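## Task

Pick up the tube on the shelved bench by the window and lower it fully into one of the holes of the tube rack on the shelved bench by the door. The tube must never reach the floor, and the robot must stay upright and not end up leaning; either of those means failure.

## Robot and tools

ROBOT. TidyBot++: a 0.54 m long, 0.50 m wide, 0.38 m tall base on four powered casters, carrying one seven-joint arm with a two-finger gripper. The shoulder sits 0.12 m ahead of the base centre and 0.68 m above the floor. Segments: upper arm 0.42 m, forearm 0.31 m, hand 0.31 m. The arm starts folded, hand down. Cameras: base_camera (pinhole, 644x364) on the base front, and wrist_camera (fisheye, 644x476), which looks along the hand.

FRAMES. Base frame: origin on the floor below the base centre, x forward, y left, z up, in metres. hand_pose is reported in it: the point between the finger pads, with the hand's own z axis running out along the fingers and the fingers closing along its y axis. The odometry frame is where the base frame was at scene start; base_odometry gives x, y and heading (rad, left positive, -3.142 to 3.142) from wheel turns only, so slip looks like travel. base_tilt is in degrees, positive when leaning forward or right.

move. One call = one action; its motions begin together.
- base: a dict of offsets from where the base last reported itself, each along the base's axes at command start. translate_m: metres, forward positive, -2 to 2. strafe_m: metres, left positive, -2 to 2. rotate_rad: radians, counter-clockwise (left) positive, -6.3 to 6.3.
- joints: a dict of absolute targets by name, radians except the gripper. joint_1_rad (any angle; positive turns the arm clockwise seen from above, opposite to heading), joint_2_rad (-2.249 to 2.249, shoulder, 0 = upper arm vertical), joint_3_rad (any angle), joint_4_rad (-2.579 to 2.579, elbow, 0 = straight), joint_5_rad (any angle), joint_6_rad (-2.099 to 2.099, wrist), joint_7_rad (any angle; with the hand down, positive is counter-clockwise from above, and at 1.57 the fingers open toward left and right). 'Any angle' joints take the short way, so send steps under half a turn. gripper_pos: 0 (open) to 1 (closed); pad gap is roughly 85 x (1 - gripper_pos) mm.
- target: one list of seven numbers [x, y, z, qw, qx, qy, qz], an absolute hand pose in the base frame, metres plus a unit quaternion. With target, joints may hold only gripper_pos.
- speeds: optional caps for this action only, keyed like base: translate_m and strafe_m 0.05 to 0.5 m/s, rotate_rad 0.1 to 1.57 rad/s. When translate and strafe are combined, cap only one of them.
- cameras: list of base_camera, wrist_camera or all; [] for no images. blocking: true (default) returns when everything is still; false returns in about 0.5 s while motion continues.
A call without an action just reports state and images.

OTHER TOOLS. wait(seconds 0 to 10, cameras). stop(cameras): brakes all running motions. zoom_image(camera, region [x0, y0, x1, y1] in pixels from the top-left, at most 504x504). read_manual(section "licences"): licence texts only. finished_scene(scene): the current scene's number; ends it for good, and the result usually tells whether the goal was met.

RESULTS. The line move reads done, or the worst status of the motions. base_status, joint_status and hand_status give per-motion outcomes: moving, done, off_target (at rest short of the target, maybe still pushing), stopped, contact_stop, time_out, not_followed, torque_fault, limit_stop_at_motor_heat. 'joint command not followed' (self-collision check) or 'pose unreachable' means the arm's targets were withheld. hand_target is where the commanded joints would place the hand. motor_effort is percent of each motor's maximum, with the peak of the last action in brackets. on_its_own lists uncommanded behaviour. pictures gives the image order. Watch for ARM HIT, MOTOR HOT and OVER-TEMPERATURE FAULT lines. An out-of-range value, an uncommanded stop or a torque fault cancels the remaining move, wait and finished_scene calls of that reply; an unknown key only voids its own call.

USING THE HAND. Target moves usually settle within about 3 cm; to correct, shift the last target by (desired - measured hand_pose). To keep a loaded hand in place, resend hand_target, not hand_pose. A held object makes the arm sag; correct from the readings and never command a joint to its current reading while loaded. The elbow may swing on small target moves. Low, forward-pointing targets close to the base often miss and can hit the base. Unreachable poses wander up to 10 s and end time_out. A downward-pointing hand reaches only about 0.94 m high, and only near the base. When a held tube meets a surface, hand_pose nearly stops dropping while efforts shift slightly; check in the cameras. Closed fingertips project about 20 mm beyond the hand point.

BASE. It accelerates at up to 0.5 m/s2 and 1.57 rad/s2; a base move is cut off after 14 s. A blocked base may report done while far short. Odometry drifts a few centimetres over many moves.

AVOID. Letting the tube touch the floor, dropping it, or releasing it while moving. Driving or turning while the arm is caught on furniture (tipping risk above about 0.6 m), reaching far out from the folded pose over nearby furniture, or swinging a stretched arm sideways. Ramming the arm into things: torque sensors fault at 104.5 N m (joints 1-4) or 51.3 N m (joints 5-7), freezing the arm for 10 s. Squeezing hard on a tube still resting on something, twisting or yanking the gripper. Keeping the arm loaded, stretched or pushing for long, which heats the motors.

Each tool is called as name(argument=value, ...) on one line, values as JSON.

## Session

move(joints={"joint_6_rad":-1.9,"joint_4_rad":-1.9,"joint_2_rad":-0.3})

Scene clock: 2.30 s.
move: done
base_odometry: x=+0.000 y=+0.000 heading=+0.000
base_tilt: forward=+0.5 right=+0.2
base_status: not commanded
joint_positions: joint_1_rad=-0.031 joint_2_rad=-0.320 joint_3_rad=+3.093 joint_4_rad=-1.928 joint_5_rad=-0.034 joint_6_rad=-1.829 joint_7_rad=+1.547 gripper_pos=+0.000
joint_status: all done
motor_effort: joint_1_rad=+0(1) joint_2_rad=-2(3) joint_3_rad=+0(0) joint_4_rad=+13(14) joint_5_rad=+0(1) joint_6_rad=-2(3) joint_7_rad=+0(1)
hand_pose: x=+0.2085 y=+0.0198 z=+0.7716 quat_wxyz=(-0.002, +0.989, +0.027, -0.147) (m; base frame)
hand_target: x=+0.1980 y=+0.0188 z=+0.7829 quat_wxyz=(-0.001, +0.984, +0.027, -0.179) (m; base frame)
hand_status: not commanded
pictures: base_camera, wrist_camera

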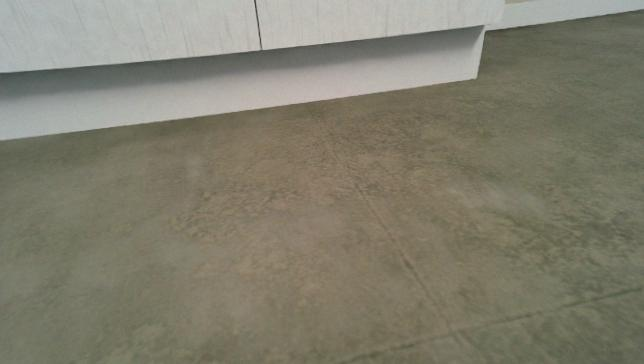

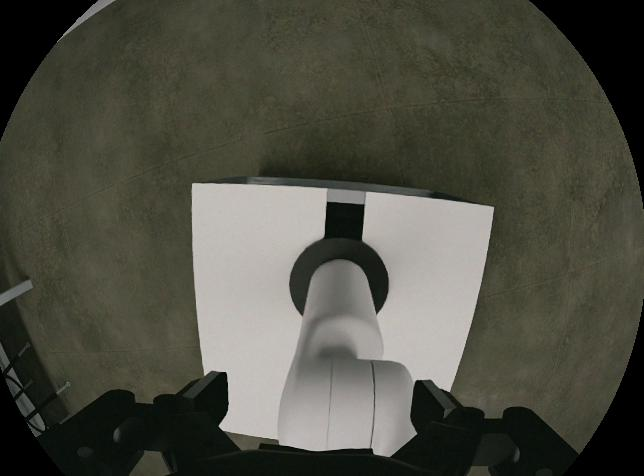

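move(joints={"joint_2_rad":-0.5,"joint_4_rad":-2.2,"joint_6_rad":-0.05,"joint_1_rad":0})

move(base={"rotate_rad":1.3})

move(base={"rotate_rad":1.3})

move(base={"rotate_rad":1.3})

move(base={"rotate_rad":1.3})

Scene clock: 15.47 s.
move: done
base_odometry: x=+0.000 y=+0.000 heading=+0.000
base_tilt: forward=+0.4 right=+0.2
base_status: not commanded
joint_positions: joint_1_rad=-0.029 joint_2_rad=-0.486 joint_3_rad=+3.093 joint_4_rad=-2.189 joint_5_rad=-0.034 joint_6_rad=-0.127 joint_7_rad=+1.547 gripper_pos=+0.000
joint_status: all done
motor_effort: joint_1_rad=+0(1) joint_2_rad=-4(5) joint_3_rad=+1(1) joint_4_rad=+19(19) joint_5_rad=+0(1) joint_6_rad=+9(10) joint_7_rad=+0(1)
hand_pose: x=+0.5330 y=+0.0383 z=+0.9318 quat_wxyz=(-0.032, +0.793, +0.014, +0.609) (m; base frame)
hand_target: x=+0.5342 y=+0.0259 z=+0.9545 quat_wxyz=(-0.024, +0.768, +0.002, +0.640) (m; base frame)
hand_status: not commanded
pictures: base_camera, wrist_camera

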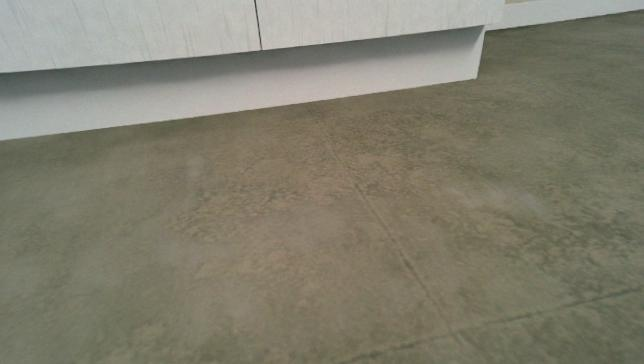

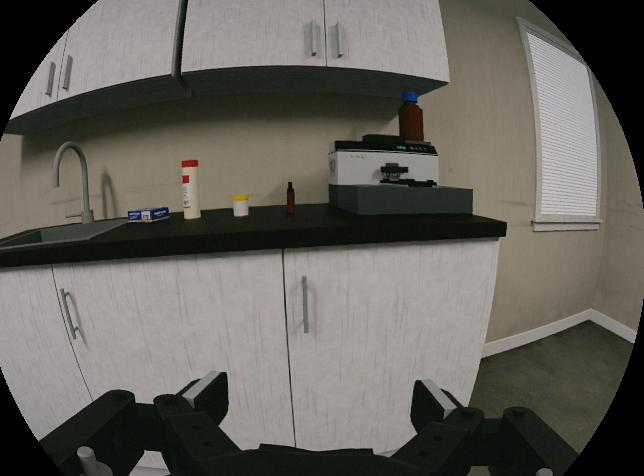

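Scene clock: 17.57 s.
move: done
base_odometry: x=+0.000 y=+0.000 heading=+1.299
base_tilt: forward=+0.4 right=+0.2
base_status: done
joint_positions: joint_1_rad=-0.024 joint_2_rad=-0.486 joint_3_rad=+3.091 joint_4_rad=-2.189 joint_5_rad=-0.034 joint_6_rad=-0.124 joint_7_rad=+1.547 gripper_pos=+0.000
joint_status: not commanded
motor_effort: joint_1_rad=+0(1) joint_2_rad=-4(4) joint_3_rad=+1(1) joint_4_rad=+19(19) joint_5_rad=+0(0) joint_6_rad=+9(10) joint_7_rad=+0(1)
hand_pose: x=+0.5334 y=+0.0370 z=+0.9327 quat_wxyz=(-0.031, +0.792, +0.013, +0.610) (m; base frame)
hand_target: x=+0.5342 y=+0.0259 z=+0.9545 quat_wxyz=(-0.024, +0.768, +0.002, +0.640) (m; base frame)
hand_status: not commanded
pictures: base_camera, wrist_camera

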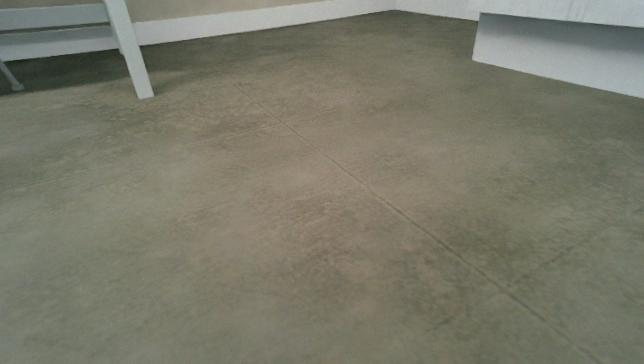

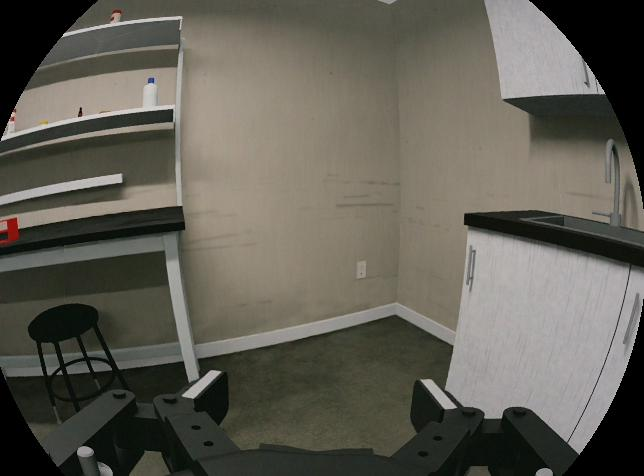

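Scene clock: 19.67 s.
move: done
base_odometry: x=+0.000 y=+0.000 heading=+2.599
base_tilt: forward=+0.4 right=+0.1
base_status: done
joint_positions: joint_1_rad=-0.022 joint_2_rad=-0.486 joint_3_rad=+3.090 joint_4_rad=-2.189 joint_5_rad=-0.034 joint_6_rad=-0.123 joint_7_rad=+1.547 gripper_pos=+0.000
joint_status: not commanded
motor_effort: joint_1_rad=-1(1) joint_2_rad=-3(4) joint_3_rad=+0(1) joint_4_rad=+19(19) joint_5_rad=+0(1) joint_6_rad=+9(10) joint_7_rad=+0(1)
hand_pose: x=+0.5335 y=+0.0364 z=+0.9328 quat_wxyz=(-0.030, +0.792, +0.012, +0.610) (m; base frame)
hand_target: x=+0.5342 y=+0.0259 z=+0.9545 quat_wxyz=(-0.024, +0.768, +0.002, +0.640) (m; base frame)
hand_status: not commanded
pictures: base_camera, wrist_camera

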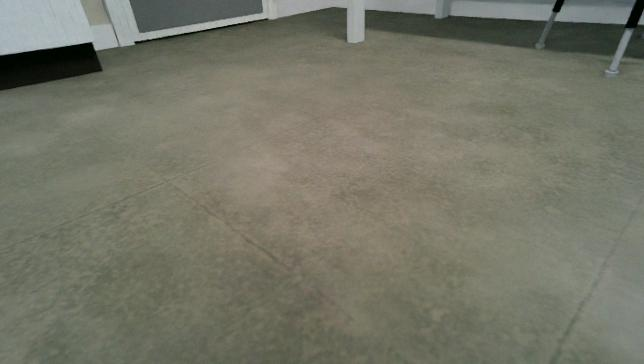

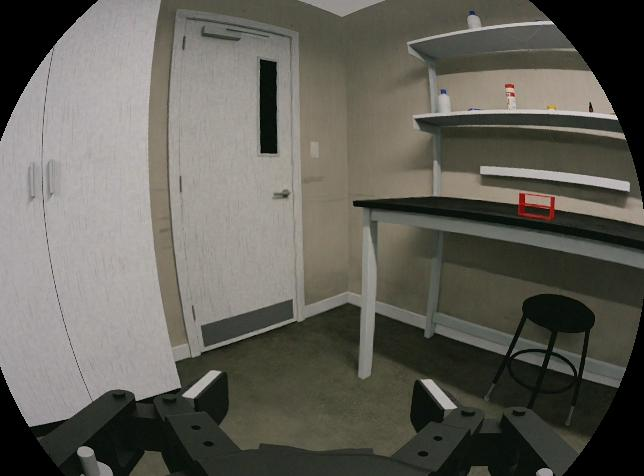

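Scene clock: 21.77 s.
move: done
base_odometry: x=+0.000 y=+0.000 heading=-2.385
base_tilt: forward=+0.4 right=+0.2
base_status: done
joint_positions: joint_1_rad=-0.021 joint_2_rad=-0.486 joint_3_rad=+3.090 joint_4_rad=-2.189 joint_5_rad=-0.034 joint_6_rad=-0.123 joint_7_rad=+1.547 gripper_pos=+0.000
joint_status: not commanded
motor_effort: joint_1_rad=-1(1) joint_2_rad=-3(4) joint_3_rad=+0(2) joint_4_rad=+19(19) joint_5_rad=+0(1) joint_6_rad=+10(10) joint_7_rad=+0(1)
hand_pose: x=+0.5335 y=+0.0362 z=+0.9329 quat_wxyz=(-0.030, +0.792, +0.012, +0.610) (m; base frame)
hand_target: x=+0.5342 y=+0.0259 z=+0.9545 quat_wxyz=(-0.024, +0.768, +0.002, +0.640) (m; base frame)
hand_status: not commanded
pictures: base_camera, wrist_camera

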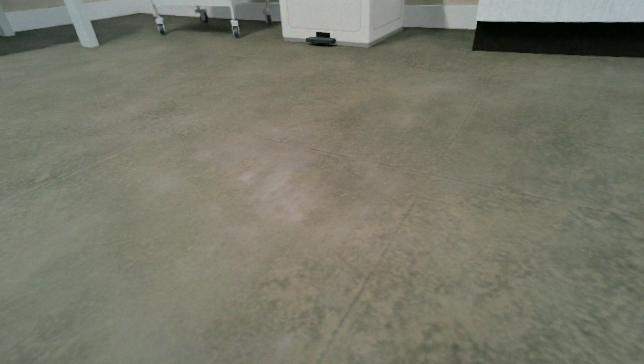

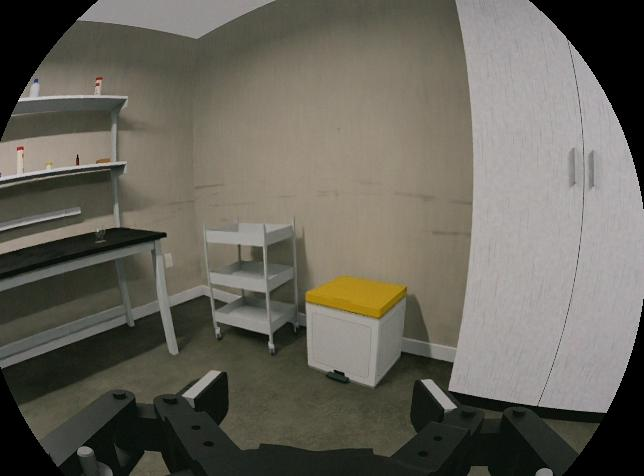

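Scene clock: 23.87 s.
move: done
base_odometry: x=+0.000 y=+0.000 heading=-1.086
base_tilt: forward=+0.5 right=+0.1
base_status: done
joint_positions: joint_1_rad=-0.020 joint_2_rad=-0.486 joint_3_rad=+3.090 joint_4_rad=-2.189 joint_5_rad=-0.034 joint_6_rad=-0.123 joint_7_rad=+1.547 gripper_pos=+0.000
joint_status: not commanded
motor_effort: joint_1_rad=+0(1) joint_2_rad=-3(4) joint_3_rad=+0(2) joint_4_rad=+19(19) joint_5_rad=+0(1) joint_6_rad=+9(10) joint_7_rad=+0(1)
hand_pose: x=+0.5335 y=+0.0360 z=+0.9329 quat_wxyz=(-0.030, +0.792, +0.012, +0.610) (m; base frame)
hand_target: x=+0.5342 y=+0.0259 z=+0.9545 quat_wxyz=(-0.024, +0.768, +0.002, +0.640) (m; base frame)
hand_status: not commanded
pictures: base_camera, wrist_camera

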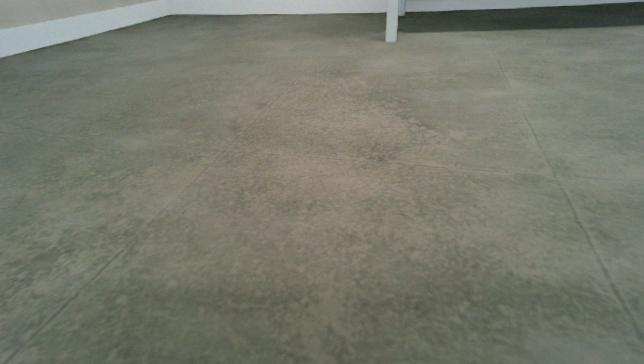

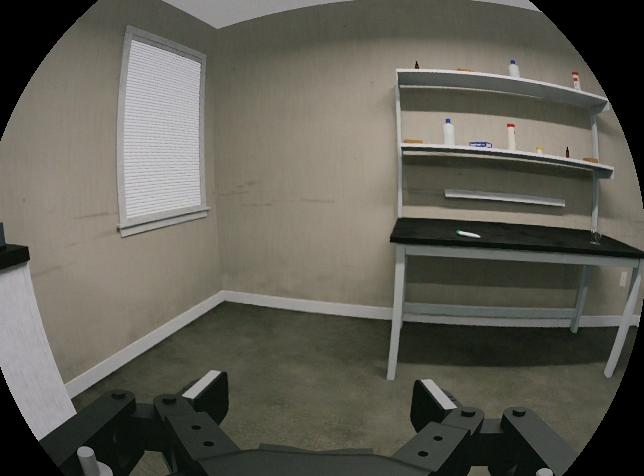

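zoom_image(camera="wrist_camera", region=[380, 200, 644, 270])

Scaled by 1.909.

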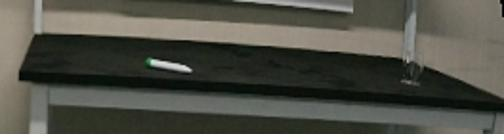

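move(base={"rotate_rad":-0.089,"translate_m":0.8,"strafe_m":-0.6})

Scene clock: 67.90 s.
move: done
base_odometry: x=-0.158 y=-0.988 heading=-1.175
base_tilt: forward=+0.4 right=+0.1
base_status: done
joint_positions: joint_1_rad=-0.019 joint_2_rad=-0.491 joint_3_rad=+3.093 joint_4_rad=-2.189 joint_5_rad=-0.034 joint_6_rad=-0.122 joint_7_rad=+1.547 gripper_pos=+0.000
joint_status: not commanded
motor_effort: joint_1_rad=+0(1) joint_2_rad=-3(5) joint_3_rad=+0(3) joint_4_rad=+19(20) joint_5_rad=+0(0) joint_6_rad=+9(10) joint_7_rad=+0(1)
hand_pose: x=+0.5323 y=+0.0340 z=+0.9355 quat_wxyz=(-0.029, +0.790, +0.010, +0.613) (m; base frame)
hand_target: x=+0.5342 y=+0.0259 z=+0.9545 quat_wxyz=(-0.024, +0.768, +0.002, +0.640) (m; base frame)
hand_status: not commanded
pictures: base_camera, wrist_camera

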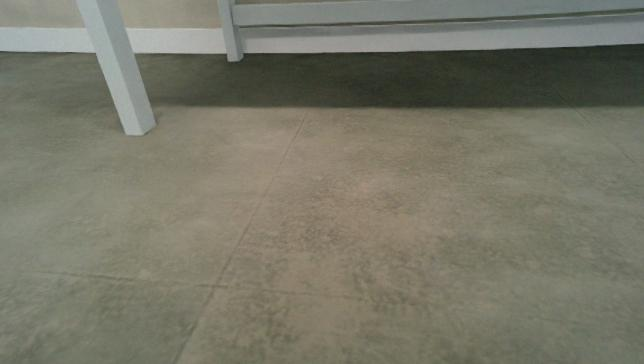

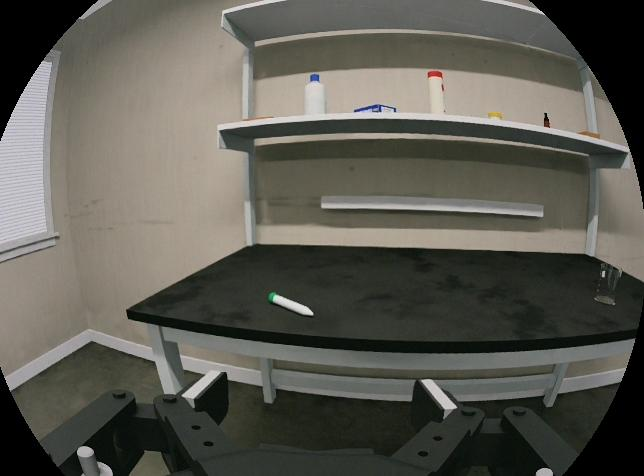

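move(target=[0.45, 0.0, 0.92, 0, 1, 0, 0])

move(base={"translate_m":0.4}, speeds={"translate_m":0.3})

Scene clock: 110.80 s.
move: off_target
base_odometry: x=-0.158 y=-0.988 heading=-1.175
base_tilt: forward=+0.4 right=+0.2
base_status: not commanded
joint_positions: joint_1_rad=-0.019 joint_2_rad=+0.078 joint_3_rad=+3.162 joint_4_rad=-1.063 joint_5_rad=-0.034 joint_6_rad=-1.933 joint_7_rad=+1.547 gripper_pos=+0.000
joint_status: not commanded
motor_effort: joint_1_rad=+0(1) joint_2_rad=-16(17) joint_3_rad=+0(1) joint_4_rad=+14(20) joint_5_rad=+0(1) joint_6_rad=+2(9) joint_7_rad=-1(1)
hand_pose: x=+0.4589 y=+0.0110 z=+0.9220 quat_wxyz=(-0.015, +0.999, -0.006, +0.034) (m; base frame)
hand_target: x=+0.4500 y=+0.0000 z=+0.9200 quat_wxyz=(+0.000, +1.000, +0.000, +0.000) (m; base frame)
hand_status: off_target (0.014 m and 4.3 deg from the pose sent, 0.090 m and 75.7 deg at the start)
pictures: base_camera, wrist_camera

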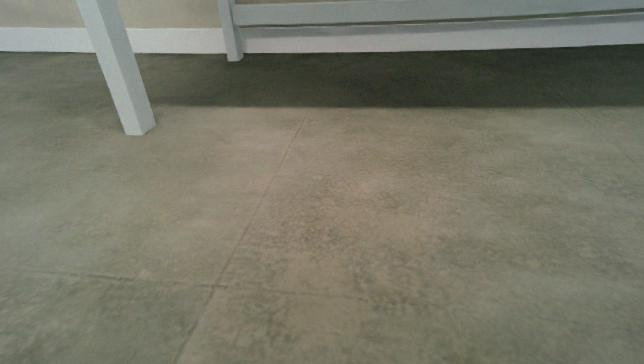

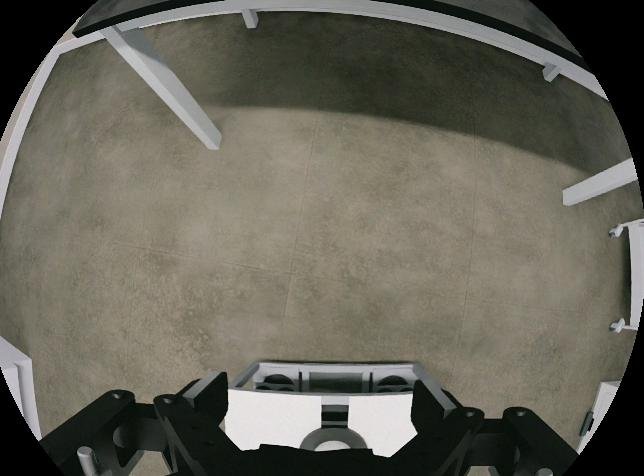

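Scene clock: 113.07 s.
move: done
base_odometry: x=-0.004 y=-1.357 heading=-1.175
base_tilt: forward=+0.4 right=+0.1
base_status: done
joint_positions: joint_1_rad=-0.019 joint_2_rad=+0.092 joint_3_rad=+3.163 joint_4_rad=-1.061 joint_5_rad=-0.034 joint_6_rad=-1.940 joint_7_rad=+1.547 gripper_pos=+0.000
joint_status: not commanded
motor_effort: joint_1_rad=+0(1) joint_2_rad=-15(19) joint_3_rad=-1(1) joint_4_rad=+14(14) joint_5_rad=+0(1) joint_6_rad=+1(2) joint_7_rad=+0(1)
hand_pose: x=+0.4605 y=+0.0107 z=+0.9176 quat_wxyz=(-0.015, +1.000, -0.007, +0.024) (m; base frame)
hand_target: x=+0.4500 y=+0.0000 z=+0.9200 quat_wxyz=(+0.000, +1.000, +0.000, +0.000) (m; base frame)
hand_status: not commanded
pictures: base_camera, wrist_camera

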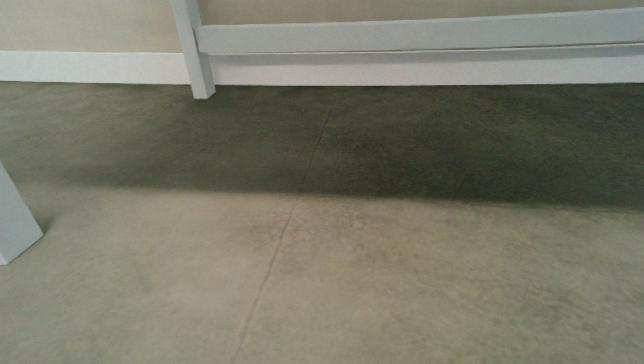

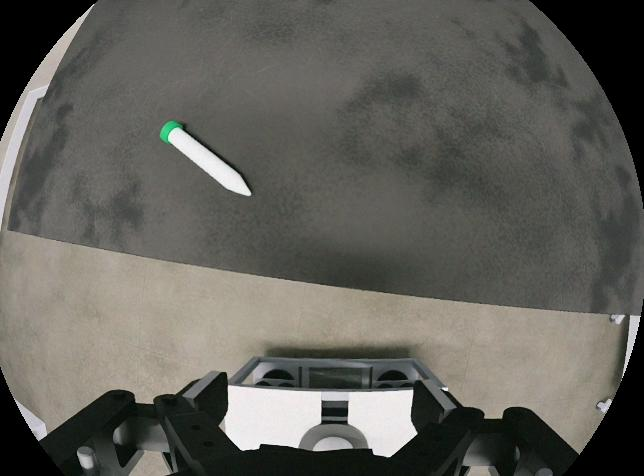

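move(target=[0.63, 0.145, 0.865, 0, 0.897, 0.442, 0])

Scene clock: 130.97 s.
move: off_target
base_odometry: x=-0.004 y=-1.357 heading=-1.175
base_tilt: forward=+0.4 right=+0.1
base_status: not commanded
joint_positions: joint_1_rad=-0.239 joint_2_rad=+0.649 joint_3_rad=+3.112 joint_4_rad=-0.352 joint_5_rad=-0.014 joint_6_rad=-2.031 joint_7_rad=+2.142 gripper_pos=+0.000
joint_status: not commanded
motor_effort: joint_1_rad=+0(1) joint_2_rad=-32(33) joint_3_rad=-1(2) joint_4_rad=+13(14) joint_5_rad=+0(1) joint_6_rad=+1(2) joint_7_rad=+0(1)
hand_pose: x=+0.6524 y=+0.1453 z=+0.8777 quat_wxyz=(-0.006, +0.912, +0.407, +0.057) (m; base frame)
hand_target: x=+0.6415 y=+0.1483 z=+0.8652 quat_wxyz=(+0.003, +0.897, +0.442, +0.019) (m; base frame)
hand_status: off_target (0.026 m and 7.9 deg from the pose sent, 0.223 m and 53.3 deg at the start; a joint's target at an end of its range on 51 of 51 steps)
pictures: base_camera, wrist_camera

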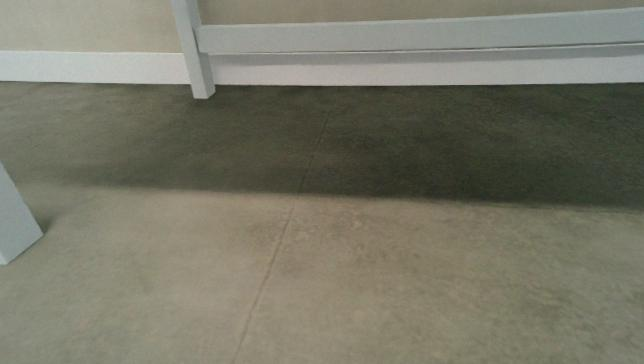

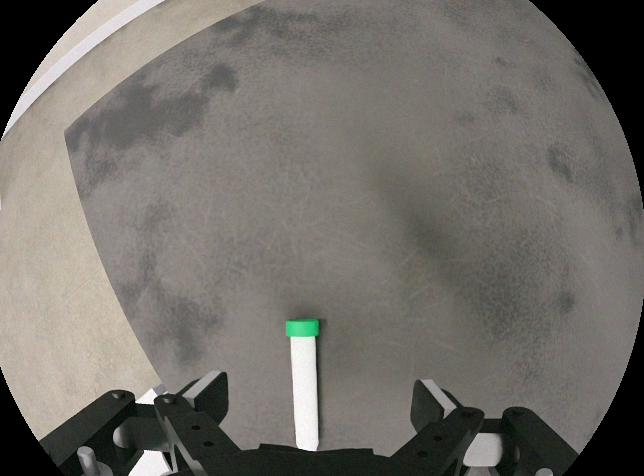

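move(target=[0.625, 0.130, 0.81, 0, 0.913, 0.408, 0], cameras=["wrist_camera"])

Scene clock: 147.97 s.
move: off_target
base_odometry: x=-0.004 y=-1.357 heading=-1.175
base_tilt: forward=+0.5 right=+0.1
base_status: not commanded
joint_positions: joint_1_rad=-0.234 joint_2_rad=+0.580 joint_3_rad=+3.046 joint_4_rad=-0.751 joint_5_rad=+0.014 joint_6_rad=-1.895 joint_7_rad=+2.144 gripper_pos=+0.000
joint_status: not commanded
motor_effort: joint_1_rad=+0(1) joint_2_rad=-31(33) joint_3_rad=-2(2) joint_4_rad=+14(14) joint_5_rad=-1(1) joint_6_rad=-1(1) joint_7_rad=+0(1)
hand_pose: x=+0.6054 y=+0.1486 z=+0.7997 quat_wxyz=(-0.025, +0.903, +0.428, -0.038) (m; base frame)
hand_target: x=+0.6250 y=+0.1300 z=+0.8100 quat_wxyz=(+0.000, +0.913, +0.408, +0.000) (m; base frame)
hand_status: off_target (0.029 m and 5.8 deg from the pose sent, 0.075 m and 6.6 deg at the start)
pictures: wrist_camera

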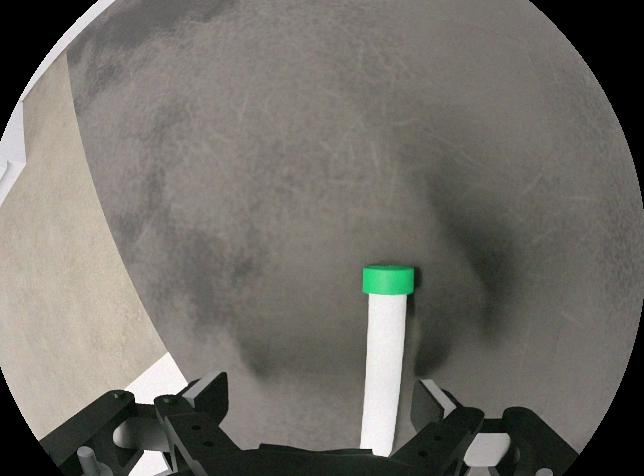

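move(target=[0.653, 0.112, 0.81, 0.018, 0.913, 0.408, 0.041], cameras=["wrist_camera"])

Scene clock: 161.30 s.
move: off_target
base_odometry: x=-0.004 y=-1.357 heading=-1.175
base_tilt: forward=+0.4 right=+0.2
base_status: not commanded
joint_positions: joint_1_rad=-0.194 joint_2_rad=+0.565 joint_3_rad=+3.046 joint_4_rad=-0.783 joint_5_rad=+0.032 joint_6_rad=-1.784 joint_7_rad=+2.147 gripper_pos=+0.000
joint_status: not commanded
motor_effort: joint_1_rad=+0(2) joint_2_rad=-31(32) joint_3_rad=-1(2) joint_4_rad=+14(15) joint_5_rad=-1(1) joint_6_rad=+0(1) joint_7_rad=+0(1)
hand_pose: x=+0.6364 y=+0.1314 z=+0.7966 quat_wxyz=(-0.009, +0.912, +0.410, +0.007) (m; base frame)
hand_target: x=+0.6530 y=+0.1120 z=+0.8100 quat_wxyz=(+0.018, +0.912, +0.408, +0.041) (m; base frame)
hand_status: off_target (0.029 m and 5.0 deg from the pose sent, 0.061 m and 10.6 deg at the start)
pictures: wrist_camera

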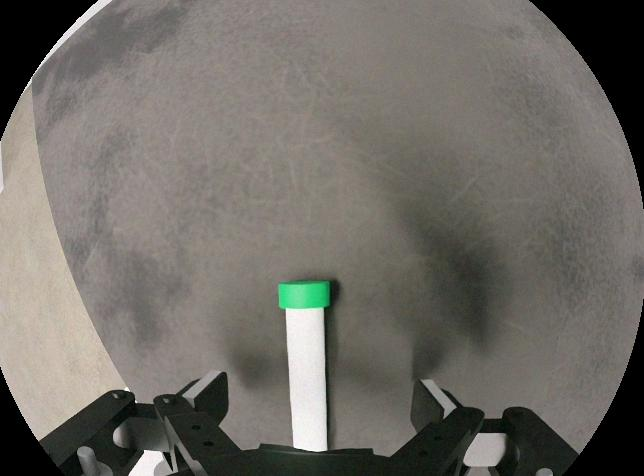

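move(target=[0.650, 0.115, 0.785, 0.018, 0.913, 0.408, 0.041], cameras=["wrist_camera"])

move(target=[0.650, 0.115, 0.772, 0.018, 0.913, 0.408, 0.041], cameras=["wrist_camera"])

Scene clock: 174.20 s.
move: off_target
base_odometry: x=-0.004 y=-1.357 heading=-1.175
base_tilt: forward=+0.5 right=+0.1
base_status: not commanded
joint_positions: joint_1_rad=-0.194 joint_2_rad=+0.538 joint_3_rad=+3.040 joint_4_rad=-0.894 joint_5_rad=+0.034 joint_6_rad=-1.701 joint_7_rad=+2.147 gripper_pos=+0.000
joint_status: not commanded
motor_effort: joint_1_rad=+0(1) joint_2_rad=-30(31) joint_3_rad=-1(2) joint_4_rad=+14(15) joint_5_rad=+0(1) joint_6_rad=+0(1) joint_7_rad=+0(1)
hand_pose: x=+0.6307 y=+0.1331 z=+0.7765 quat_wxyz=(-0.008, +0.911, +0.413, +0.007) (m; base frame)
hand_target: x=+0.6500 y=+0.1150 z=+0.7850 quat_wxyz=(+0.018, +0.912, +0.408, +0.041) (m; base frame)
hand_status: off_target (0.028 m and 5.0 deg from the pose sent, 0.024 m and 5.0 deg at the start)
pictures: wrist_camera

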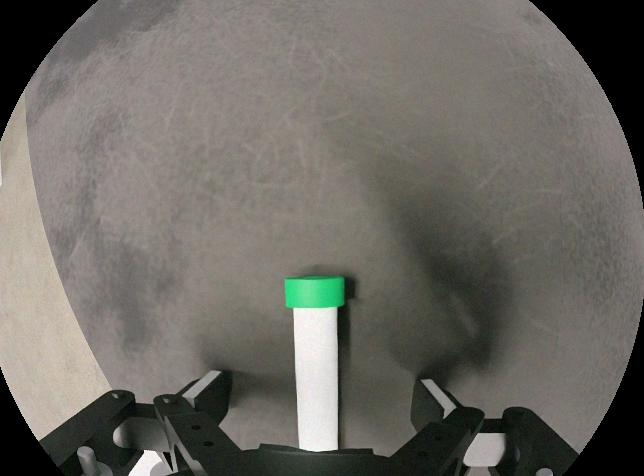

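Scene clock: 174.93 s.
move: off_target
base_odometry: x=-0.004 y=-1.357 heading=-1.175
base_tilt: forward=+0.4 right=+0.2
base_status: not commanded
joint_positions: joint_1_rad=-0.193 joint_2_rad=+0.515 joint_3_rad=+3.038 joint_4_rad=-0.937 joint_5_rad=+0.038 joint_6_rad=-1.656 joint_7_rad=+2.147 gripper_pos=+0.000
joint_status: not commanded
motor_effort: joint_1_rad=+0(1) joint_2_rad=-26(30) joint_3_rad=-1(2) joint_4_rad=+13(14) joint_5_rad=-1(1) joint_6_rad=+2(2) joint_7_rad=+0(1)
hand_pose: x=+0.6306 y=+0.1332 z=+0.7756 quat_wxyz=(-0.004, +0.910, +0.414, +0.019) (m; base frame)
hand_target: x=+0.6500 y=+0.1150 z=+0.7720 quat_wxyz=(+0.018, +0.912, +0.408, +0.041) (m; base frame)
hand_status: off_target (0.027 m and 3.7 deg from the pose sent, 0.027 m and 5.0 deg at the start)
pictures: wrist_camera

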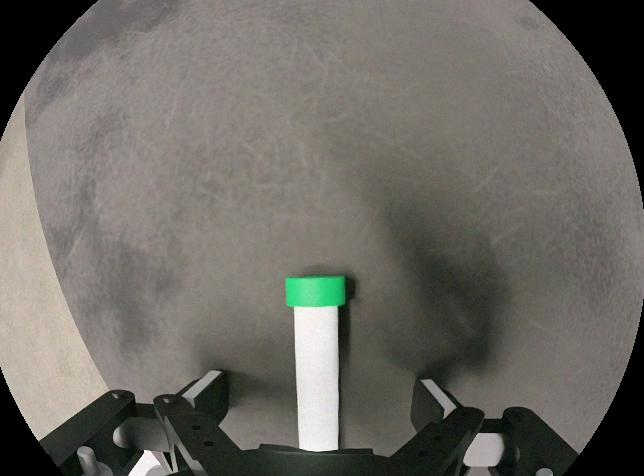

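move(target=[0.650, 0.115, 0.794, 0.018, 0.913, 0.408, 0.041], cameras=[])

move(joints={"gripper_pos":0.6}, cameras=["wrist_camera"])

Scene clock: 184.77 s.
move: off_target
base_odometry: x=-0.004 y=-1.357 heading=-1.175
base_tilt: forward=+0.5 right=+0.1
base_status: not commanded
joint_positions: joint_1_rad=-0.193 joint_2_rad=+0.515 joint_3_rad=+3.038 joint_4_rad=-0.899 joint_5_rad=+0.038 joint_6_rad=-1.656 joint_7_rad=+2.147 gripper_pos=+0.000
joint_status: not commanded
motor_effort: joint_1_rad=+0(1) joint_2_rad=-30(31) joint_3_rad=-1(2) joint_4_rad=+15(15) joint_5_rad=-1(1) joint_6_rad=+1(2) joint_7_rad=+1(1)
hand_pose: x=+0.6406 y=+0.1354 z=+0.7882 quat_wxyz=(-0.001, +0.910, +0.413, +0.038) (m; base frame)
hand_target: x=+0.6500 y=+0.1150 z=+0.7940 quat_wxyz=(+0.018, +0.912, +0.408, +0.041) (m; base frame)
hand_status: off_target (0.023 m and 2.3 deg from the pose sent, 0.032 m and 3.7 deg at the start)
pictures: none
No camera images: "cameras" was empty.

Scene clock: 185.63 s.
move: done
base_odometry: x=-0.004 y=-1.357 heading=-1.175
base_tilt: forward=+0.4 right=+0.2
base_status: not commanded
joint_positions: joint_1_rad=-0.193 joint_2_rad=+0.514 joint_3_rad=+3.038 joint_4_rad=-0.897 joint_5_rad=+0.038 joint_6_rad=-1.656 joint_7_rad=+2.147 gripper_pos=+0.600
joint_status: all done
motor_effort: joint_1_rad=+0(1) joint_2_rad=-30(30) joint_3_rad=-2(2) joint_4_rad=+15(15) joint_5_rad=+0(1) joint_6_rad=+1(1) joint_7_rad=+0(1)
hand_pose: x=+0.6411 y=+0.1356 z=+0.7890 quat_wxyz=(-0.001, +0.910, +0.413, +0.039) (m; base frame)
hand_target: x=+0.6500 y=+0.1150 z=+0.7940 quat_wxyz=(+0.018, +0.912, +0.408, +0.041) (m; base frame)
hand_status: not commanded
pictures: wrist_camera

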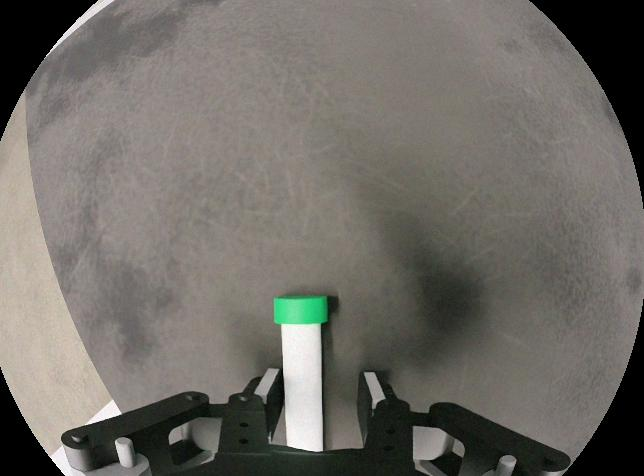

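move(joints={"gripper_pos":0.85}, cameras=["wrist_camera"])

Scene clock: 191.57 s.
move: done
base_odometry: x=-0.004 y=-1.357 heading=-1.175
base_tilt: forward=+0.4 right=+0.1
base_status: not commanded
joint_positions: joint_1_rad=-0.193 joint_2_rad=+0.514 joint_3_rad=+3.038 joint_4_rad=-0.894 joint_5_rad=+0.038 joint_6_rad=-1.656 joint_7_rad=+2.147 gripper_pos=+0.837
joint_status: all done
motor_effort: joint_1_rad=+0(1) joint_2_rad=-27(30) joint_3_rad=-1(2) joint_4_rad=+14(15) joint_5_rad=+0(1) joint_6_rad=+1(2) joint_7_rad=+0(0)
hand_pose: x=+0.6419 y=+0.1357 z=+0.7902 quat_wxyz=(-0.001, +0.910, +0.413, +0.040) (m; base frame)
hand_target: x=+0.6500 y=+0.1150 z=+0.7940 quat_wxyz=(+0.018, +0.912, +0.408, +0.041) (m; base frame)
hand_status: not commanded
pictures: wrist_camera

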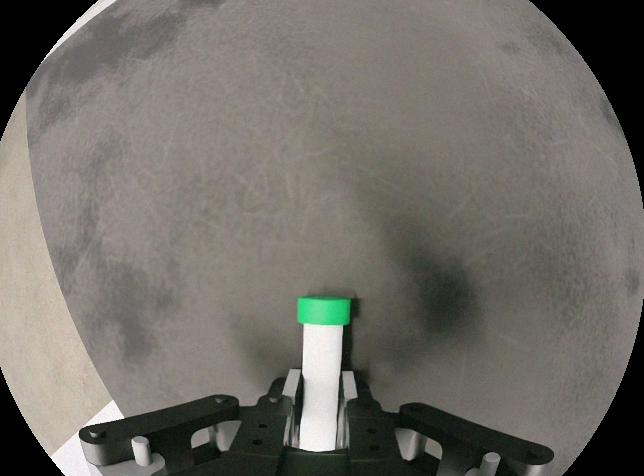

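move(joints={"gripper_pos":1.0}, cameras=[])

move(target=[0.640, 0.115, 0.87, 0.018, 0.913, 0.408, 0.041], cameras=["wrist_camera"])

Scene clock: 200.20 s.
move: off_target
base_odometry: x=-0.004 y=-1.357 heading=-1.175
base_tilt: forward=+0.5 right=+0.2
base_status: not commanded
joint_positions: joint_1_rad=-0.193 joint_2_rad=+0.514 joint_3_rad=+3.038 joint_4_rad=-0.893 joint_5_rad=+0.038 joint_6_rad=-1.656 joint_7_rad=+2.147 gripper_pos=+0.856
joint_status: gripper_pos off_target (ended at +0.856, target +1.000)
motor_effort: joint_1_rad=-1(1) joint_2_rad=-27(28) joint_3_rad=-1(2) joint_4_rad=+14(14) joint_5_rad=+0(1) joint_6_rad=+1(2) joint_7_rad=+0(0)
hand_pose: x=+0.6421 y=+0.1358 z=+0.7904 quat_wxyz=(-0.001, +0.910, +0.413, +0.041) (m; base frame)
hand_target: x=+0.6500 y=+0.1150 z=+0.7940 quat_wxyz=(+0.018, +0.912, +0.408, +0.041) (m; base frame)
hand_status: not commanded
pictures: none
No camera images: "cameras" was empty.

Scene clock: 201.90 s.
move: off_target
base_odometry: x=-0.004 y=-1.357 heading=-1.175
base_tilt: forward=+0.5 right=+0.1
base_status: not commanded
joint_positions: joint_1_rad=-0.193 joint_2_rad=+0.532 joint_3_rad=+3.066 joint_4_rad=-0.552 joint_5_rad=+0.038 joint_6_rad=-1.892 joint_7_rad=+2.147 gripper_pos=+0.856
joint_status: not commanded
motor_effort: joint_1_rad=+0(1) joint_2_rad=-30(32) joint_3_rad=-1(2) joint_4_rad=+14(16) joint_5_rad=+0(1) joint_6_rad=+2(2) joint_7_rad=+0(1)
hand_pose: x=+0.6471 y=+0.1214 z=+0.8850 quat_wxyz=(+0.011, +0.915, +0.396, +0.082) (m; base frame)
hand_target: x=+0.6400 y=+0.1150 z=+0.8700 quat_wxyz=(+0.018, +0.912, +0.408, +0.041) (m; base frame)
hand_status: off_target (0.018 m and 5.0 deg from the pose sent, 0.082 m and 2.2 deg at the start)
pictures: wrist_camera

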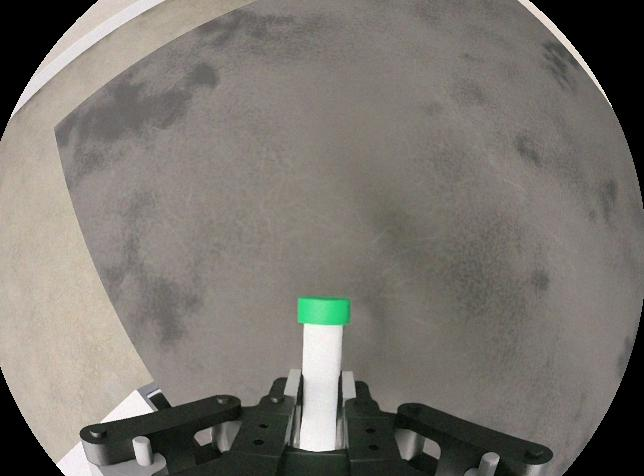

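move(base={"translate_m":-0.6}, cameras=[])

move(joints={"joint_1_rad":0,"joint_2_rad":-0.5,"joint_3_rad":3.13,"joint_4_rad":-2.2,"joint_5_rad":0,"joint_6_rad":0.1,"joint_7_rad":1.57}, base={"rotate_rad":3.14}, speeds={"rotate_rad":1.0})

move(base={"translate_m":1.2,"strafe_m":-0.3})

Scene clock: 234.90 s.
move: done
base_odometry: x=-0.235 y=-0.803 heading=-1.176
base_tilt: forward=+0.5 right=+0.1
base_status: done
joint_positions: joint_1_rad=-0.194 joint_2_rad=+0.552 joint_3_rad=+3.071 joint_4_rad=-0.549 joint_5_rad=+0.038 joint_6_rad=-1.902 joint_7_rad=+2.147 gripper_pos=+0.856
joint_status: not commanded
motor_effort: joint_1_rad=+0(3) joint_2_rad=-31(34) joint_3_rad=-1(2) joint_4_rad=+14(15) joint_5_rad=+0(1) joint_6_rad=+1(2) joint_7_rad=+0(1)
hand_pose: x=+0.6486 y=+0.1204 z=+0.8749 quat_wxyz=(+0.010, +0.916, +0.395, +0.069) (m; base frame)
hand_target: x=+0.6400 y=+0.1150 z=+0.8700 quat_wxyz=(+0.018, +0.912, +0.408, +0.041) (m; base frame)
hand_status: not commanded
pictures: none
No camera images: "cameras" was empty.

Scene clock: 238.97 s.
move: done
base_odometry: x=-0.235 y=-0.803 heading=+1.964
base_tilt: forward=+0.4 right=+0.2
base_status: done
joint_positions: joint_1_rad=-0.028 joint_2_rad=-0.481 joint_3_rad=+3.120 joint_4_rad=-2.186 joint_5_rad=+0.038 joint_6_rad=+0.024 joint_7_rad=+1.631 gripper_pos=+0.856
joint_status: all done
motor_effort: joint_1_rad=+0(5) joint_2_rad=-3(32) joint_3_rad=+0(3) joint_4_rad=+19(20) joint_5_rad=+0(2) joint_6_rad=+9(11) joint_7_rad=+0(1)
hand_pose: x=+0.5444 y=+0.0246 z=+0.9782 quat_wxyz=(+0.020, +0.743, +0.058, +0.667) (m; base frame)
hand_target: x=+0.5400 y=+0.0074 z=+1.0014 quat_wxyz=(-0.002, +0.717, +0.005, +0.697) (m; base frame)
hand_status: not commanded
pictures: base_camera, wrist_camera

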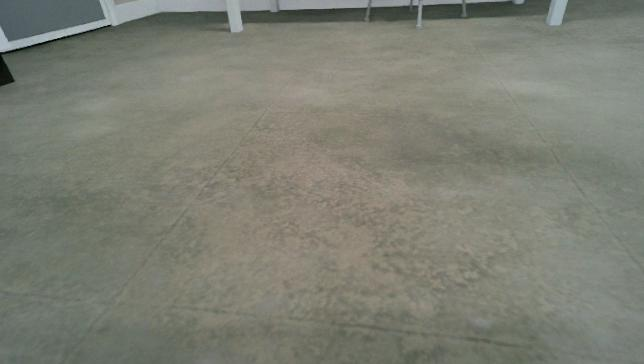

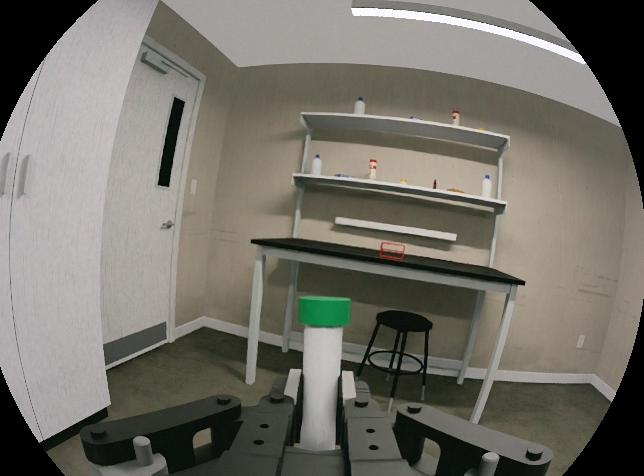

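Scene clock: 242.77 s.
move: done
base_odometry: x=-0.417 y=+0.421 heading=+1.964
base_tilt: forward=+0.4 right=+0.2
base_status: done
joint_positions: joint_1_rad=-0.028 joint_2_rad=-0.492 joint_3_rad=+3.121 joint_4_rad=-2.188 joint_5_rad=+0.038 joint_6_rad=+0.027 joint_7_rad=+1.631 gripper_pos=+0.856
joint_status: not commanded
motor_effort: joint_1_rad=+0(1) joint_2_rad=-3(5) joint_3_rad=+0(1) joint_4_rad=+19(20) joint_5_rad=+0(1) joint_6_rad=+9(10) joint_7_rad=+0(1)
hand_pose: x=+0.5412 y=+0.0242 z=+0.9828 quat_wxyz=(+0.020, +0.739, +0.057, +0.671) (m; base frame)
hand_target: x=+0.5400 y=+0.0074 z=+1.0014 quat_wxyz=(-0.002, +0.717, +0.005, +0.697) (m; base frame)
hand_status: not commanded
pictures: base_camera, wrist_camera

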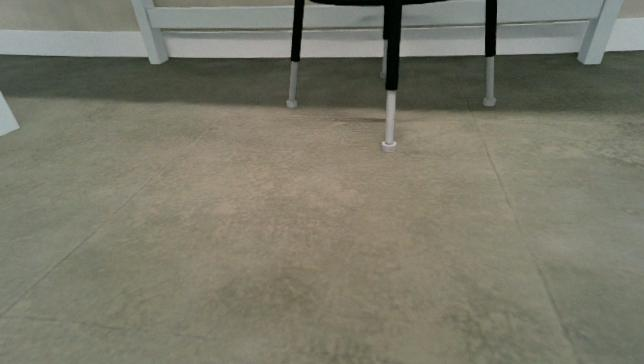

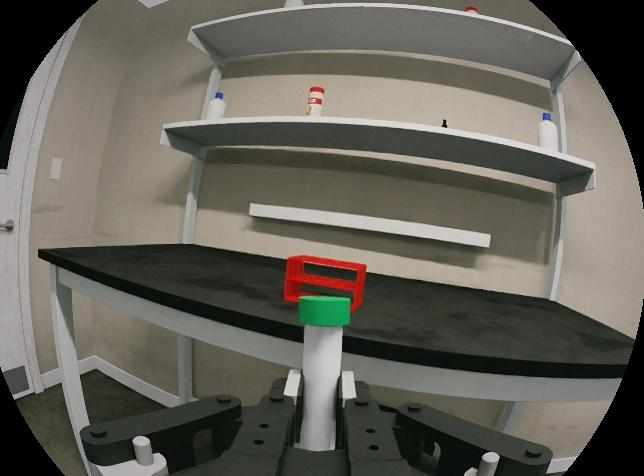

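zoom_image(camera="wrist_camera", region=[260, 235, 390, 330])

Scaled by 3.877.

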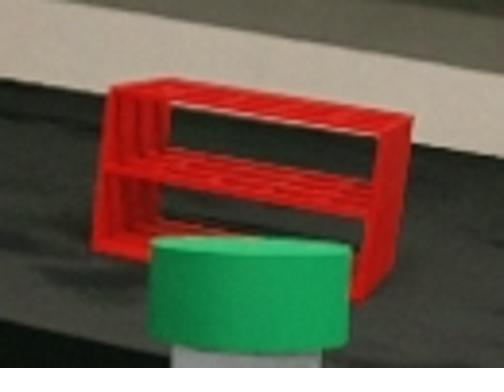

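move(joints={"joint_1_rad":0.03,"joint_2_rad":-0.5,"joint_3_rad":3.13,"joint_4_rad":-1.85,"joint_5_rad":-0.03,"joint_6_rad":-0.15,"joint_7_rad":1.5}, base={"rotate_rad":-0.05}, cameras=[])

move(base={"translate_m":0.3})

Scene clock: 312.23 s.
move: done
base_odometry: x=-0.417 y=+0.421 heading=+1.914
base_tilt: forward=+0.4 right=+0.2
base_status: done
joint_positions: joint_1_rad=+0.000 joint_2_rad=-0.492 joint_3_rad=+3.127 joint_4_rad=-1.881 joint_5_rad=+0.015 joint_6_rad=-0.069 joint_7_rad=+1.562 gripper_pos=+0.856
joint_status: all done
motor_effort: joint_1_rad=+0(2) joint_2_rad=-3(5) joint_3_rad=+0(2) joint_4_rad=+19(21) joint_5_rad=+0(1) joint_6_rad=+9(10) joint_7_rad=+0(1)
hand_pose: x=+0.5386 y=+0.0100 z=+1.1442 quat_wxyz=(+0.000, +0.666, +0.009, +0.746) (m; base frame)
hand_target: x=+0.5344 y=-0.0029 z=+1.1419 quat_wxyz=(-0.029, +0.681, -0.037, +0.731) (m; base frame)
hand_status: not commanded
pictures: none
No camera images: "cameras" was empty.

Scene clock: 314.10 s.
move: done
base_odometry: x=-0.518 y=+0.703 heading=+1.914
base_tilt: forward=+0.4 right=+0.1
base_status: done
joint_positions: joint_1_rad=+0.000 joint_2_rad=-0.493 joint_3_rad=+3.127 joint_4_rad=-1.881 joint_5_rad=+0.014 joint_6_rad=-0.072 joint_7_rad=+1.561 gripper_pos=+0.856
joint_status: not commanded
motor_effort: joint_1_rad=+0(1) joint_2_rad=-3(6) joint_3_rad=+0(1) joint_4_rad=+19(20) joint_5_rad=+0(1) joint_6_rad=+10(10) joint_7_rad=+0(1)
hand_pose: x=+0.5383 y=+0.0097 z=+1.1440 quat_wxyz=(+0.000, +0.667, +0.008, +0.745) (m; base frame)
hand_target: x=+0.5344 y=-0.0029 z=+1.1419 quat_wxyz=(-0.029, +0.681, -0.037, +0.731) (m; base frame)
hand_status: not commanded
pictures: base_camera, wrist_camera

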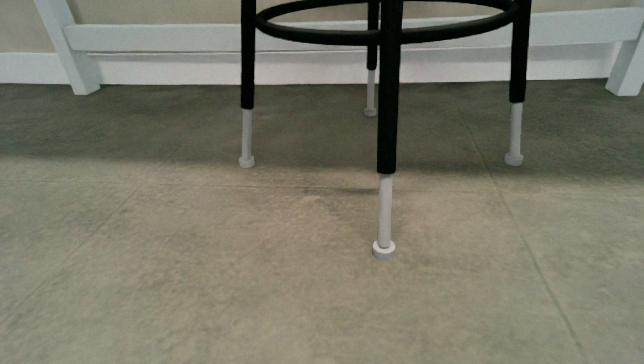

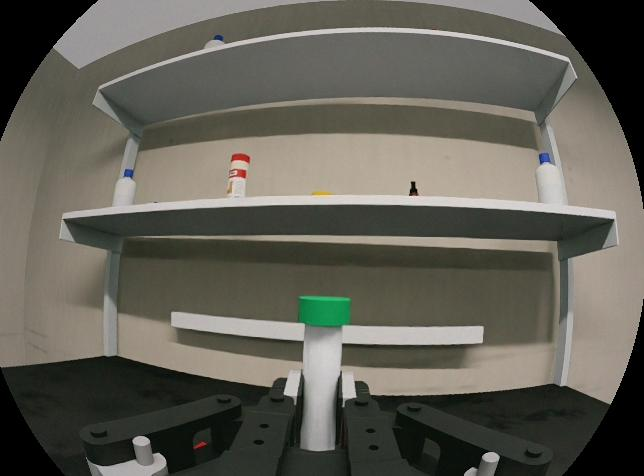

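move(joints={"joint_6_rad":-0.95}, cameras=["wrist_camera"])

Scene clock: 325.07 s.
move: done
base_odometry: x=-0.518 y=+0.703 heading=+1.914
base_tilt: forward=+0.5 right=+0.2
base_status: not commanded
joint_positions: joint_1_rad=+0.000 joint_2_rad=-0.493 joint_3_rad=+3.127 joint_4_rad=-1.872 joint_5_rad=+0.014 joint_6_rad=-0.874 joint_7_rad=+1.561 gripper_pos=+0.856
joint_status: all done
motor_effort: joint_1_rad=+0(1) joint_2_rad=-3(4) joint_3_rad=+0(1) joint_4_rad=+18(20) joint_5_rad=+0(1) joint_6_rad=+7(10) joint_7_rad=+0(1)
hand_pose: x=+0.4699 y=+0.0041 z=+0.9161 quat_wxyz=(+0.005, +0.903, +0.004, +0.430) (m; base frame)
hand_target: x=+0.4561 y=+0.0035 z=+0.9125 quat_wxyz=(-0.023, +0.912, -0.043, +0.408) (m; base frame)
hand_status: not commanded
pictures: wrist_camera

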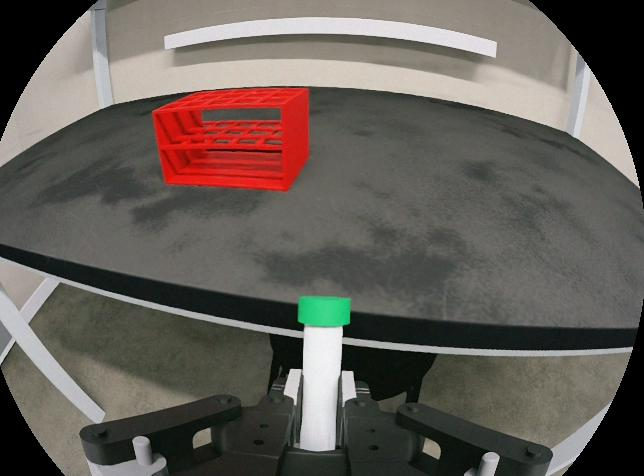

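zoom_image(camera="wrist_camera", region=[140, 70, 330, 210])

move(base={"strafe_m":0.12,"translate_m":0.14})

Scaled by 2.653.

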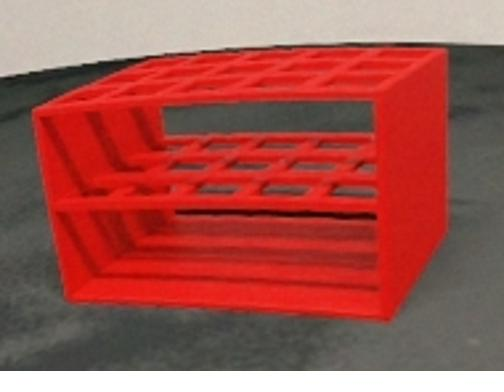

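Scene clock: 338.47 s.
move: time_out
base_odometry: x=-0.676 y=+0.794 heading=+1.915
base_tilt: forward=+0.4 right=+0.1
base_status: translate_m time_out (by the wheels' count: +0.138 of +0.140); strafe_m time_out (by the wheels' count: +0.118 of +0.120)
joint_positions: joint_1_rad=+0.063 joint_2_rad=-0.678 joint_3_rad=+3.171 joint_4_rad=-1.869 joint_5_rad=+0.028 joint_6_rad=-1.096 joint_7_rad=+1.549 gripper_pos=+0.856
joint_status: not commanded
motor_effort: joint_1_rad=-7(11) joint_2_rad=+33(39) joint_3_rad=-8(10) joint_4_rad=+17(22) joint_5_rad=-11(16) joint_6_rad=+40(49) joint_7_rad=+1(2)
hand_pose: x=+0.3803 y=-0.0334 z=+0.9215 quat_wxyz=(+0.019, +0.909, -0.052, +0.414) (m; base frame)
hand_target: x=+0.4561 y=+0.0035 z=+0.9125 quat_wxyz=(-0.023, +0.912, -0.043, +0.408) (m; base frame)
hand_status: not commanded
pictures: base_camera, wrist_camera

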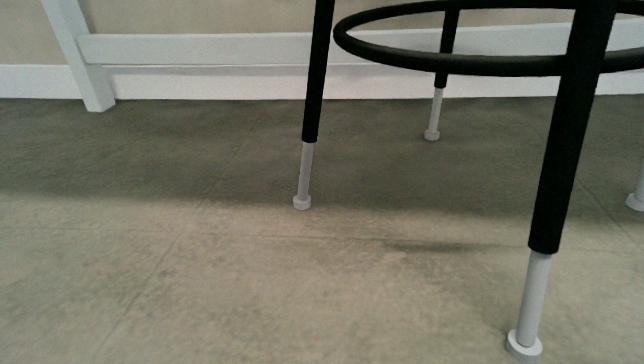

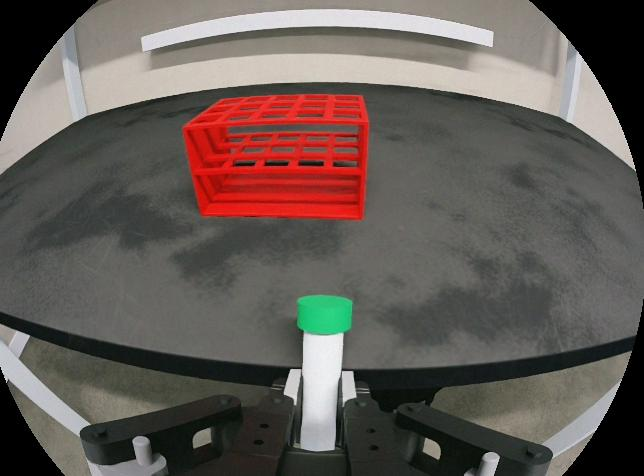

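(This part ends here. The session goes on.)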